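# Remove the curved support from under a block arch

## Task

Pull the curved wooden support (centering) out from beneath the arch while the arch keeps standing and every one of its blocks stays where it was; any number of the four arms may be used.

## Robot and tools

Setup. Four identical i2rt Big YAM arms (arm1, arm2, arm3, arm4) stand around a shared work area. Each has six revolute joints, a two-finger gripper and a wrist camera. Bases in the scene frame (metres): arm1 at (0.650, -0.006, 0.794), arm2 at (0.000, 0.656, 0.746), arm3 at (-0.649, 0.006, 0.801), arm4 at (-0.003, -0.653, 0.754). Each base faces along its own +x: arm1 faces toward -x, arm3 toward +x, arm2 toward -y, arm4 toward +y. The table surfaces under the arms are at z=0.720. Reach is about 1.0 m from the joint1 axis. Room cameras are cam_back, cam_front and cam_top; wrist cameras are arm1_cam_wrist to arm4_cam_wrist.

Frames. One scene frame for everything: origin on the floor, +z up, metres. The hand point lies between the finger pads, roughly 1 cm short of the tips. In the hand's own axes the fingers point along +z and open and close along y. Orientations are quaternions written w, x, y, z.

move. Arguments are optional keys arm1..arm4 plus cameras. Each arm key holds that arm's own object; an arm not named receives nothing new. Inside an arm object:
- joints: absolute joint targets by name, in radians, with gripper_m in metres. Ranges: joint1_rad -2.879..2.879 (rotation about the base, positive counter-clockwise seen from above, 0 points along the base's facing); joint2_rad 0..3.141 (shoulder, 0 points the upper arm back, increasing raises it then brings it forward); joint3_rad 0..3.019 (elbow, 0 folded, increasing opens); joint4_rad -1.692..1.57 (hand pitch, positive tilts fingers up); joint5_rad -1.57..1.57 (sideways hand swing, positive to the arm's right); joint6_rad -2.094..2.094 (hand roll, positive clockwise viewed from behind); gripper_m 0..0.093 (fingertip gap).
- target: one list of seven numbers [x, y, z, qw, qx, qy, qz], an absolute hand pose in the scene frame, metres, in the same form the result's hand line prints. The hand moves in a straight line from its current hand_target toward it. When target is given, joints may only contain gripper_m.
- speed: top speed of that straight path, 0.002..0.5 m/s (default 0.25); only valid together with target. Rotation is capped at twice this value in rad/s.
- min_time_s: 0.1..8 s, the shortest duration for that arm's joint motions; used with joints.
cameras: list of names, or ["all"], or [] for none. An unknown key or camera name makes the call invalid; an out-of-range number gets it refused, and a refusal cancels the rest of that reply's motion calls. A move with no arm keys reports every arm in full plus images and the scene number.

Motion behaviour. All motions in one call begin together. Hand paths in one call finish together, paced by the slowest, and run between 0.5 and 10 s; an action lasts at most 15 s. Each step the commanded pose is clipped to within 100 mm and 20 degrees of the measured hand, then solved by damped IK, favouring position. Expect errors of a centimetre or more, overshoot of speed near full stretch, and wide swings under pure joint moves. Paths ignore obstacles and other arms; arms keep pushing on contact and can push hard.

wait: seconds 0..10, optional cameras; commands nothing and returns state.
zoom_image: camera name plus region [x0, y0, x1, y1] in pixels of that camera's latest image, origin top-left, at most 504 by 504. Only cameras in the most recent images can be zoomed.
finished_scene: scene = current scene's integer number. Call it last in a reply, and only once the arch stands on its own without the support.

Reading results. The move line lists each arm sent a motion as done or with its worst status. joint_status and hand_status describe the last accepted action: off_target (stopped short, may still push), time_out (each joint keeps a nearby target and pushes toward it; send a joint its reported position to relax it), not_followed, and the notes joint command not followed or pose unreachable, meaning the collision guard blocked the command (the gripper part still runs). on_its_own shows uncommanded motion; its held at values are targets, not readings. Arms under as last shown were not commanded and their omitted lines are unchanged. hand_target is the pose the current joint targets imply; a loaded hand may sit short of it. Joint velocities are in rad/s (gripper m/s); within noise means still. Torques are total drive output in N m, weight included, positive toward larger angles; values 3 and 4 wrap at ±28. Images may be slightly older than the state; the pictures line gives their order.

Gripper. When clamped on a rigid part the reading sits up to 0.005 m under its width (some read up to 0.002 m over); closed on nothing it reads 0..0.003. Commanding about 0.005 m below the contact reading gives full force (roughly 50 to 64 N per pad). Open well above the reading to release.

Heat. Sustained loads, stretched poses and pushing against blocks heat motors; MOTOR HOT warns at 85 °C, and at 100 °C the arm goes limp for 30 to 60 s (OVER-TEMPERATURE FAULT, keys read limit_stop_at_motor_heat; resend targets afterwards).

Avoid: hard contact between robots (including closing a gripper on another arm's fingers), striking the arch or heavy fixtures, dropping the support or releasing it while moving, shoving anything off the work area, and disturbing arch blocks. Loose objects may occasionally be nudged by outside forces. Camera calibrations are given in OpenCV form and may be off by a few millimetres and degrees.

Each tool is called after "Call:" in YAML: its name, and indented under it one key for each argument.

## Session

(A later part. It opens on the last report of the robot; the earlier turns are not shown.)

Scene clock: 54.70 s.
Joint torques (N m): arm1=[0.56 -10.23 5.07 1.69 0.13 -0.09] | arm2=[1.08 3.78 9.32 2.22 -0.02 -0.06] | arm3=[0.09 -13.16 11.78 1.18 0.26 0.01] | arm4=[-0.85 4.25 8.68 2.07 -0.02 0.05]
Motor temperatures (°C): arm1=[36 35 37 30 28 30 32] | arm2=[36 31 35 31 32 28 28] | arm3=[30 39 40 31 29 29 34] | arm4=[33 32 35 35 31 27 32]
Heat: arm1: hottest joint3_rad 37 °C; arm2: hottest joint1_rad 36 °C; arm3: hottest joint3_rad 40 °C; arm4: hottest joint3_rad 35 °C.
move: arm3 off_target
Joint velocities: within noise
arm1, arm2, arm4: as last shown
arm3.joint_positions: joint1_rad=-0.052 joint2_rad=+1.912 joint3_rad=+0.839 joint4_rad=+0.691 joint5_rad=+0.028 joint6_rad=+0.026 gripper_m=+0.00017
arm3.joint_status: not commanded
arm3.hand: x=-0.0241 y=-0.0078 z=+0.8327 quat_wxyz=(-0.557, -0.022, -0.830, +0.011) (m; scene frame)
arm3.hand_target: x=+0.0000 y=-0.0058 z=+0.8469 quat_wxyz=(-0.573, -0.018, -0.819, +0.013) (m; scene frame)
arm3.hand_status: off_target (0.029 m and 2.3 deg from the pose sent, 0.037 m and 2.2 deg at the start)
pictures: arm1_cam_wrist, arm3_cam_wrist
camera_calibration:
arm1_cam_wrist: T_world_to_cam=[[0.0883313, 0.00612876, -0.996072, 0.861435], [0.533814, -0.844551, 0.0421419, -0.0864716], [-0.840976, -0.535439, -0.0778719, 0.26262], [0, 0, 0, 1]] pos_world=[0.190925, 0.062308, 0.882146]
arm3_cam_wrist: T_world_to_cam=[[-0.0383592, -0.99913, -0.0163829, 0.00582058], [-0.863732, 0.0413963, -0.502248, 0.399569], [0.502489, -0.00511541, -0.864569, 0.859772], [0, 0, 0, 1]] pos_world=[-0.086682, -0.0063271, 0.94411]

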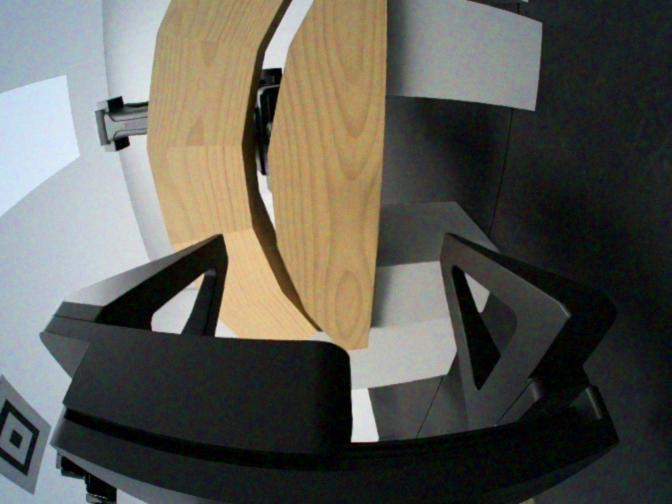

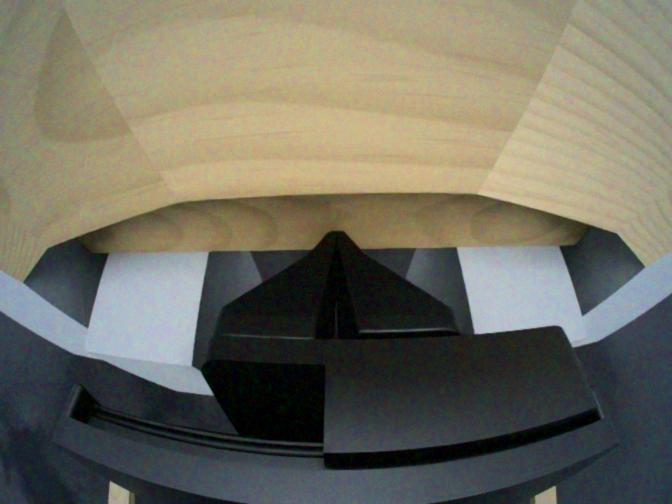

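Call:
zoom_image:
  camera: "arm1_cam_wrist"
  region: [280, 180, 470, 400]

Call:
move:
  arm3: {"target":[0.011,-0.006,0.846,0.5734,0.0184,0.8190,-0.0129],"speed":0.04}
  cameras: ["arm3_cam_wrist","arm1_cam_wrist"]

Call:
zoom_image:
  camera: "arm1_cam_wrist"
  region: [280, 180, 470, 400]

Scaled by 2.291 from the camera's 672x504 image, which has a finer 960x720 frame.

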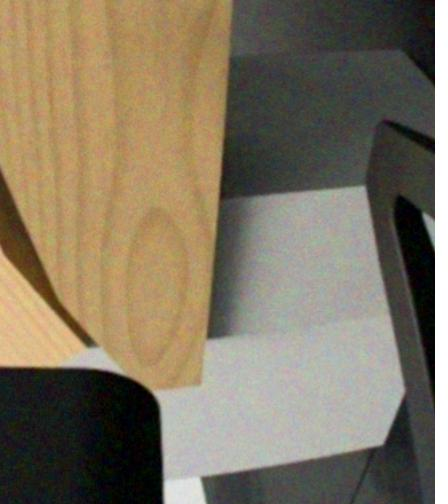

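Scene clock: 57.03 s.
Joint torques (N m): arm1=[0.5 -10.87 4.7 1.98 0.1 -0.08] | arm2=[1.03 3.72 9.31 2.26 -0.02 -0.04] | arm3=[0.09 -13.57 10.24 1.07 0.26 -0.01] | arm4=[-0.67 3.84 8.64 2.14 -0.03 0.04]
Motor temperatures (°C): arm1=[36 35 37 30 28 30 32] | arm2=[36 31 35 31 32 28 28] | arm3=[30 39 40 31 29 29 34] | arm4=[33 32 35 35 31 27 32]
Heat: arm1: hottest joint3_rad 37 °C; arm2: hottest joint1_rad 36 °C; arm3: hottest joint3_rad 40 °C; arm4: hottest joint3_rad 35 °C.
move: arm3 off_target
Joint velocities: within noise
arm1.joint_positions: joint1_rad=+0.056 joint2_rad=+1.923 joint3_rad=+0.629 joint4_rad=+1.207 joint5_rad=+0.085 joint6_rad=+1.576 gripper_m=+0.08994
arm1.joint_status: not commanded
arm1.hand: x=+0.0835 y=-0.0088 z=+0.8697 quat_wxyz=(+0.463, +0.509, -0.532, -0.494) (m; scene frame)
arm1.hand_target: x=+0.0757 y=-0.0160 z=+0.8652 quat_wxyz=(+0.467, +0.510, -0.533, -0.488) (m; scene frame)
arm1.hand_status: not commanded
arm2, arm4: as last shown
arm3.joint_positions: joint1_rad=-0.052 joint2_rad=+1.929 joint3_rad=+0.891 joint4_rad=+0.680 joint5_rad=+0.028 joint6_rad=+0.026 gripper_m=+0.00017
arm3.joint_status: not commanded
arm3.hand: x=-0.0047 y=-0.0080 z=+0.8415 quat_wxyz=(-0.567, -0.022, -0.824, +0.011) (m; scene frame)
arm3.hand_target: x=+0.0102 y=-0.0059 z=+0.8462 quat_wxyz=(-0.573, -0.018, -0.819, +0.013) (m; scene frame)
arm3.hand_status: off_target (0.016 m and 1.1 deg from the pose sent, 0.038 m and 2.3 deg at the start)
pictures: arm1_cam_wrist, arm3_cam_wrist
camera_calibration:
arm1_cam_wrist: T_world_to_cam=[[0.0970055, 0.00568959, -0.995268, 0.856488], [0.532948, -0.844835, 0.0471151, -0.0897743], [-0.840569, -0.534997, -0.0849859, 0.26715], [0, 0, 0, 1]] pos_world=[0.189319, 0.0622068, 0.879369]
arm3_cam_wrist: T_world_to_cam=[[-0.0378168, -0.999141, -0.0169537, 0.00696806], [-0.851627, 0.0411, -0.522535, 0.437929], [0.522783, -0.00532232, -0.852449, 0.84752], [0, 0, 0, 1]] pos_world=[-0.0698531, -0.00652605, 0.951419]

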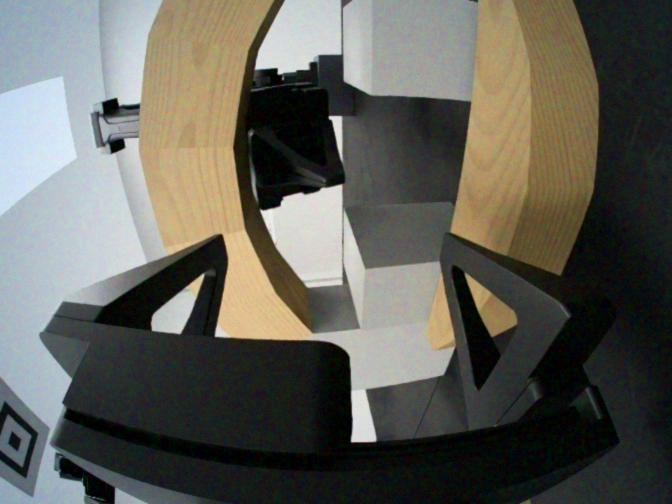

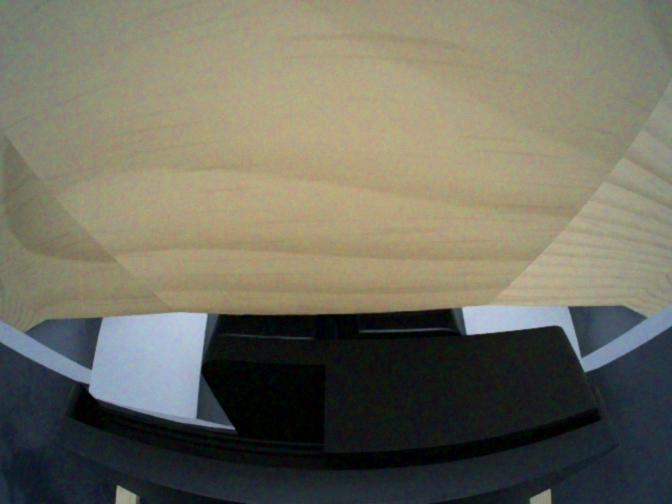

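Scaled by 2.291 from the camera's 672x504 image, which has a finer 960x720 frame.

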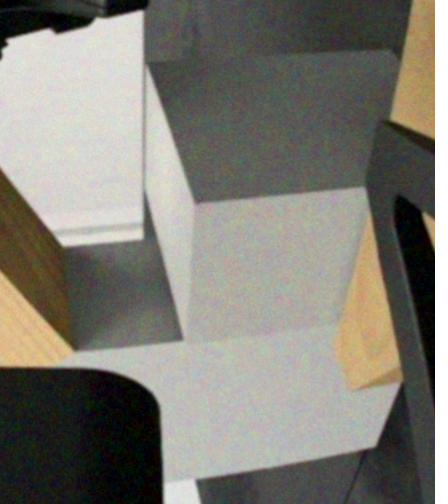

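Call:
wait:
  seconds: 0.1
  cameras: ["cam_front","arm1_cam_wrist","cam_back","cam_top"]

Scene clock: 57.47 s.
Joint torques (N m): arm1=[0.56 -10.87 4.67 2.02 0.11 -0.09] | arm2=[1.14 3.72 9.39 2.28 -0.01 -0.07] | arm3=[0.03 -13.63 10.25 1.1 0.26 -0.01] | arm4=[-1.03 3.84 8.58 2.17 -0.02 0.03]
Motor temperatures (°C): arm1=[36 35 37 30 28 30 32] | arm2=[36 31 35 31 32 28 28] | arm3=[30 39 40 31 29 29 34] | arm4=[33 32 35 35 31 27 32]
Heat: arm1: hottest joint3_rad 37 °C; arm2: hottest joint1_rad 36 °C; arm3: hottest joint3_rad 40 °C; arm4: hottest joint3_rad 35 °C.
Joint velocities: within noise
arm1.joint_positions: joint1_rad=+0.056 joint2_rad=+1.923 joint3_rad=+0.629 joint4_rad=+1.207 joint5_rad=+0.085 joint6_rad=+1.576 gripper_m=+0.08994
arm1.joint_status: not commanded
arm1.hand: x=+0.0835 y=-0.0088 z=+0.8697 quat_wxyz=(+0.463, +0.509, -0.532, -0.494) (m; scene frame)
arm1.hand_target: x=+0.0757 y=-0.0160 z=+0.8652 quat_wxyz=(+0.467, +0.510, -0.533, -0.488) (m; scene frame)
arm1.hand_status: not commanded
arm2.joint_positions: joint1_rad=+0.031 joint2_rad=+0.603 joint3_rad=+1.457 joint4_rad=-1.387 joint5_rad=-0.263 joint6_rad=+0.761 gripper_m=+0.09396
arm2.joint_status: not commanded
arm2.hand: x=+0.0421 y=+0.4486 z=+1.3126 quat_wxyz=(-0.497, -0.768, -0.393, +0.094) (m; scene frame)
arm2.hand_target: x=+0.0421 y=+0.4516 z=+1.3209 quat_wxyz=(-0.505, -0.763, -0.391, +0.098) (m; scene frame)
arm2.hand_status: not commanded
arm3.joint_positions: joint1_rad=-0.052 joint2_rad=+1.929 joint3_rad=+0.891 joint4_rad=+0.680 joint5_rad=+0.028 joint6_rad=+0.026 gripper_m=+0.00017
arm3.joint_status: not commanded
arm3.hand: x=-0.0047 y=-0.0080 z=+0.8415 quat_wxyz=(-0.567, -0.022, -0.824, +0.011) (m; scene frame)
arm3.hand_target: x=+0.0102 y=-0.0059 z=+0.8462 quat_wxyz=(-0.573, -0.018, -0.819, +0.013) (m; scene frame)
arm3.hand_status: off_target (0.016 m and 1.1 deg from the pose sent, 0.038 m and 2.3 deg at the start)
arm4.joint_positions: joint1_rad=-0.454 joint2_rad=+0.631 joint3_rad=+1.450 joint4_rad=-1.565 joint5_rad=-0.075 joint6_rad=-0.150 gripper_m=+0.09396
arm4.joint_status: not commanded
arm4.hand: x=+0.0668 y=-0.4724 z=+1.2759 quat_wxyz=(-0.346, +0.552, -0.728, -0.214) (m; scene frame)
arm4.hand_target: x=+0.0658 y=-0.4742 z=+1.2836 quat_wxyz=(-0.354, +0.550, -0.724, -0.218) (m; scene frame)
arm4.hand_status: not commanded
wait: 0.10 s; at rest from the start
pictures: arm1_cam_wrist, cam_back, cam_front, cam_top
camera_calibration:
arm1_cam_wrist: T_world_to_cam=[[0.0970055, 0.00568959, -0.995268, 0.856488], [0.532948, -0.844835, 0.0471151, -0.0897743], [-0.840569, -0.534997, -0.0849859, 0.26715], [0, 0, 0, 1]] pos_world=[0.189319, 0.0622068, 0.879369]

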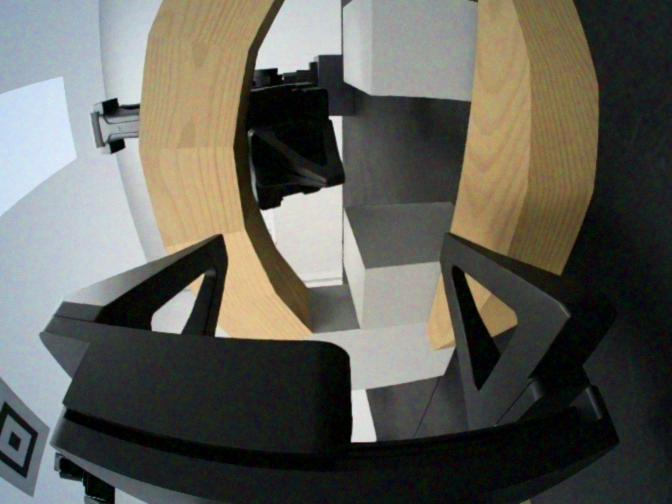

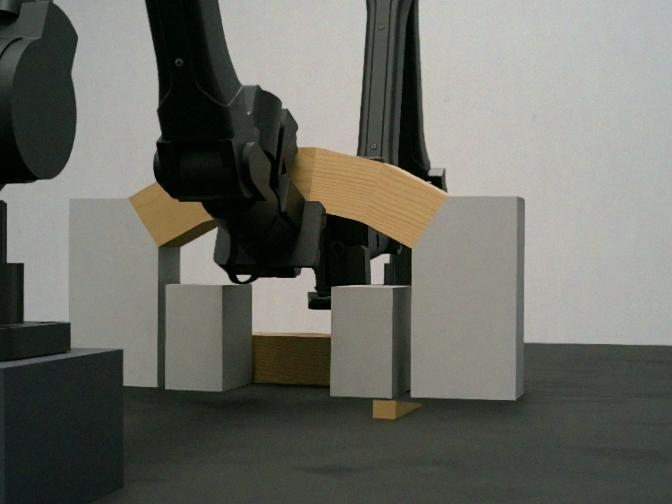

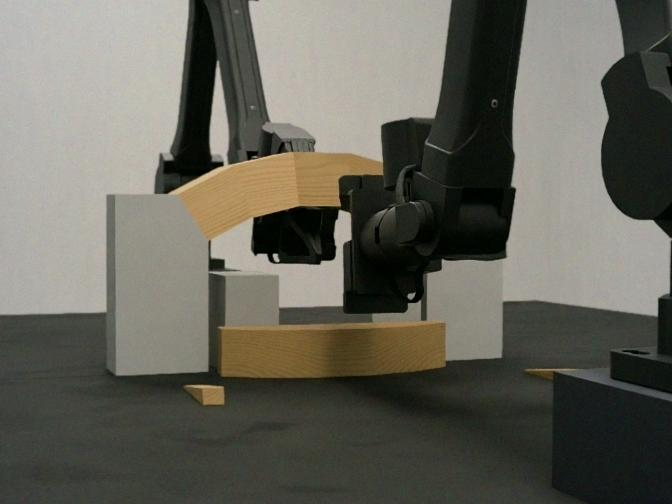

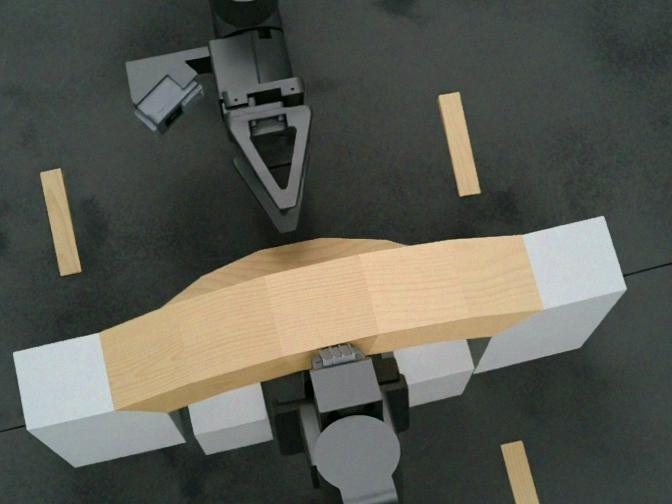

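Call:
move:
  arm3: {"target":[-0.19,-0.006,0.845,0.5734,0.0184,0.8190,-0.0129],"speed":0.2}
  arm1: {"target":[0.18,-0.01,0.88,0.4668,0.5095,-0.5329,-0.4883],"speed":0.2}
  cameras: ["cam_back"]

Call:
finished_scene:
  scene: 2

Scene clock: 59.60 s.
Joint torques (N m): arm1=[0.09 -10.58 1.29 3.55 -0.11 -0.09] | arm2=[1.2 3.84 9.39 2.29 -0.02 -0.05] | arm3=[-0.38 -10.81 3.56 2.19 0.01 -0.03] | arm4=[-0.79 4.48 8.55 2.15 0 0.01]
Motor temperatures (°C): arm1=[36 35 37 30 28 30 32] | arm2=[36 31 35 31 32 28 28] | arm3=[30 39 40 31 29 29 34] | arm4=[33 32 35 35 31 27 32]
Heat: arm1: hottest joint3_rad 37 °C; arm2: hottest joint1_rad 36 °C; arm3: hottest joint3_rad 40 °C; arm4: hottest joint3_rad 35 °C.
move: arm1 off_target; arm3 off_target
Joint velocities: within noise
arm1.joint_positions: joint1_rad=+0.056 joint2_rad=+1.812 joint3_rad=+0.369 joint4_rad=+1.315 joint5_rad=+0.084 joint6_rad=+1.576 gripper_m=+0.08994
arm1.joint_status: not commanded
arm1.hand: x=+0.1781 y=-0.0061 z=+0.8675 quat_wxyz=(+0.452, +0.519, -0.541, -0.484) (m; scene frame)
arm1.hand_target: x=+0.1800 y=-0.0099 z=+0.8797 quat_wxyz=(+0.467, +0.510, -0.533, -0.488) (m; scene frame)
arm1.hand_status: off_target (0.013 m and 2.3 deg from the pose sent, 0.097 m and 0.9 deg at the start)
arm2, arm4: as last shown
arm3.joint_positions: joint1_rad=-0.052 joint2_rad=+1.696 joint3_rad=+0.364 joint4_rad=+0.953 joint5_rad=+0.028 joint6_rad=+0.026 gripper_m=+0.00017
arm3.joint_status: not commanded
arm3.hand: x=-0.1919 y=-0.0055 z=+0.8324 quat_wxyz=(-0.558, -0.022, -0.829, +0.011) (m; scene frame)
arm3.hand_target: x=-0.1901 y=-0.0060 z=+0.8447 quat_wxyz=(-0.573, -0.018, -0.819, +0.013) (m; scene frame)
arm3.hand_status: off_target (0.013 m and 2.2 deg from the pose sent, 0.185 m and 1.1 deg at the start)
pictures: cam_back

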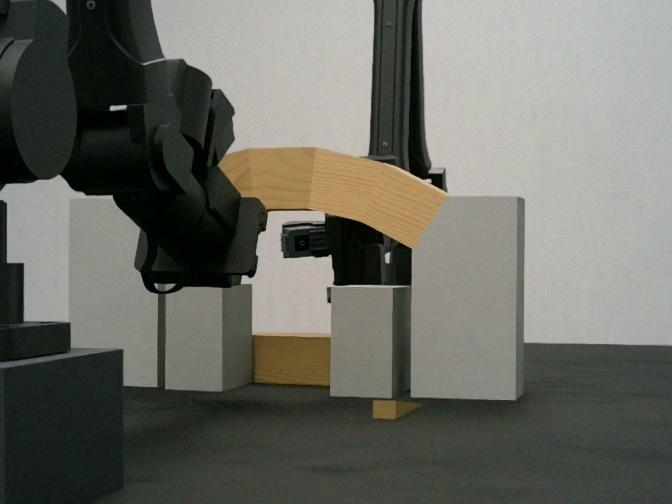

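The scene is finished: the task was done.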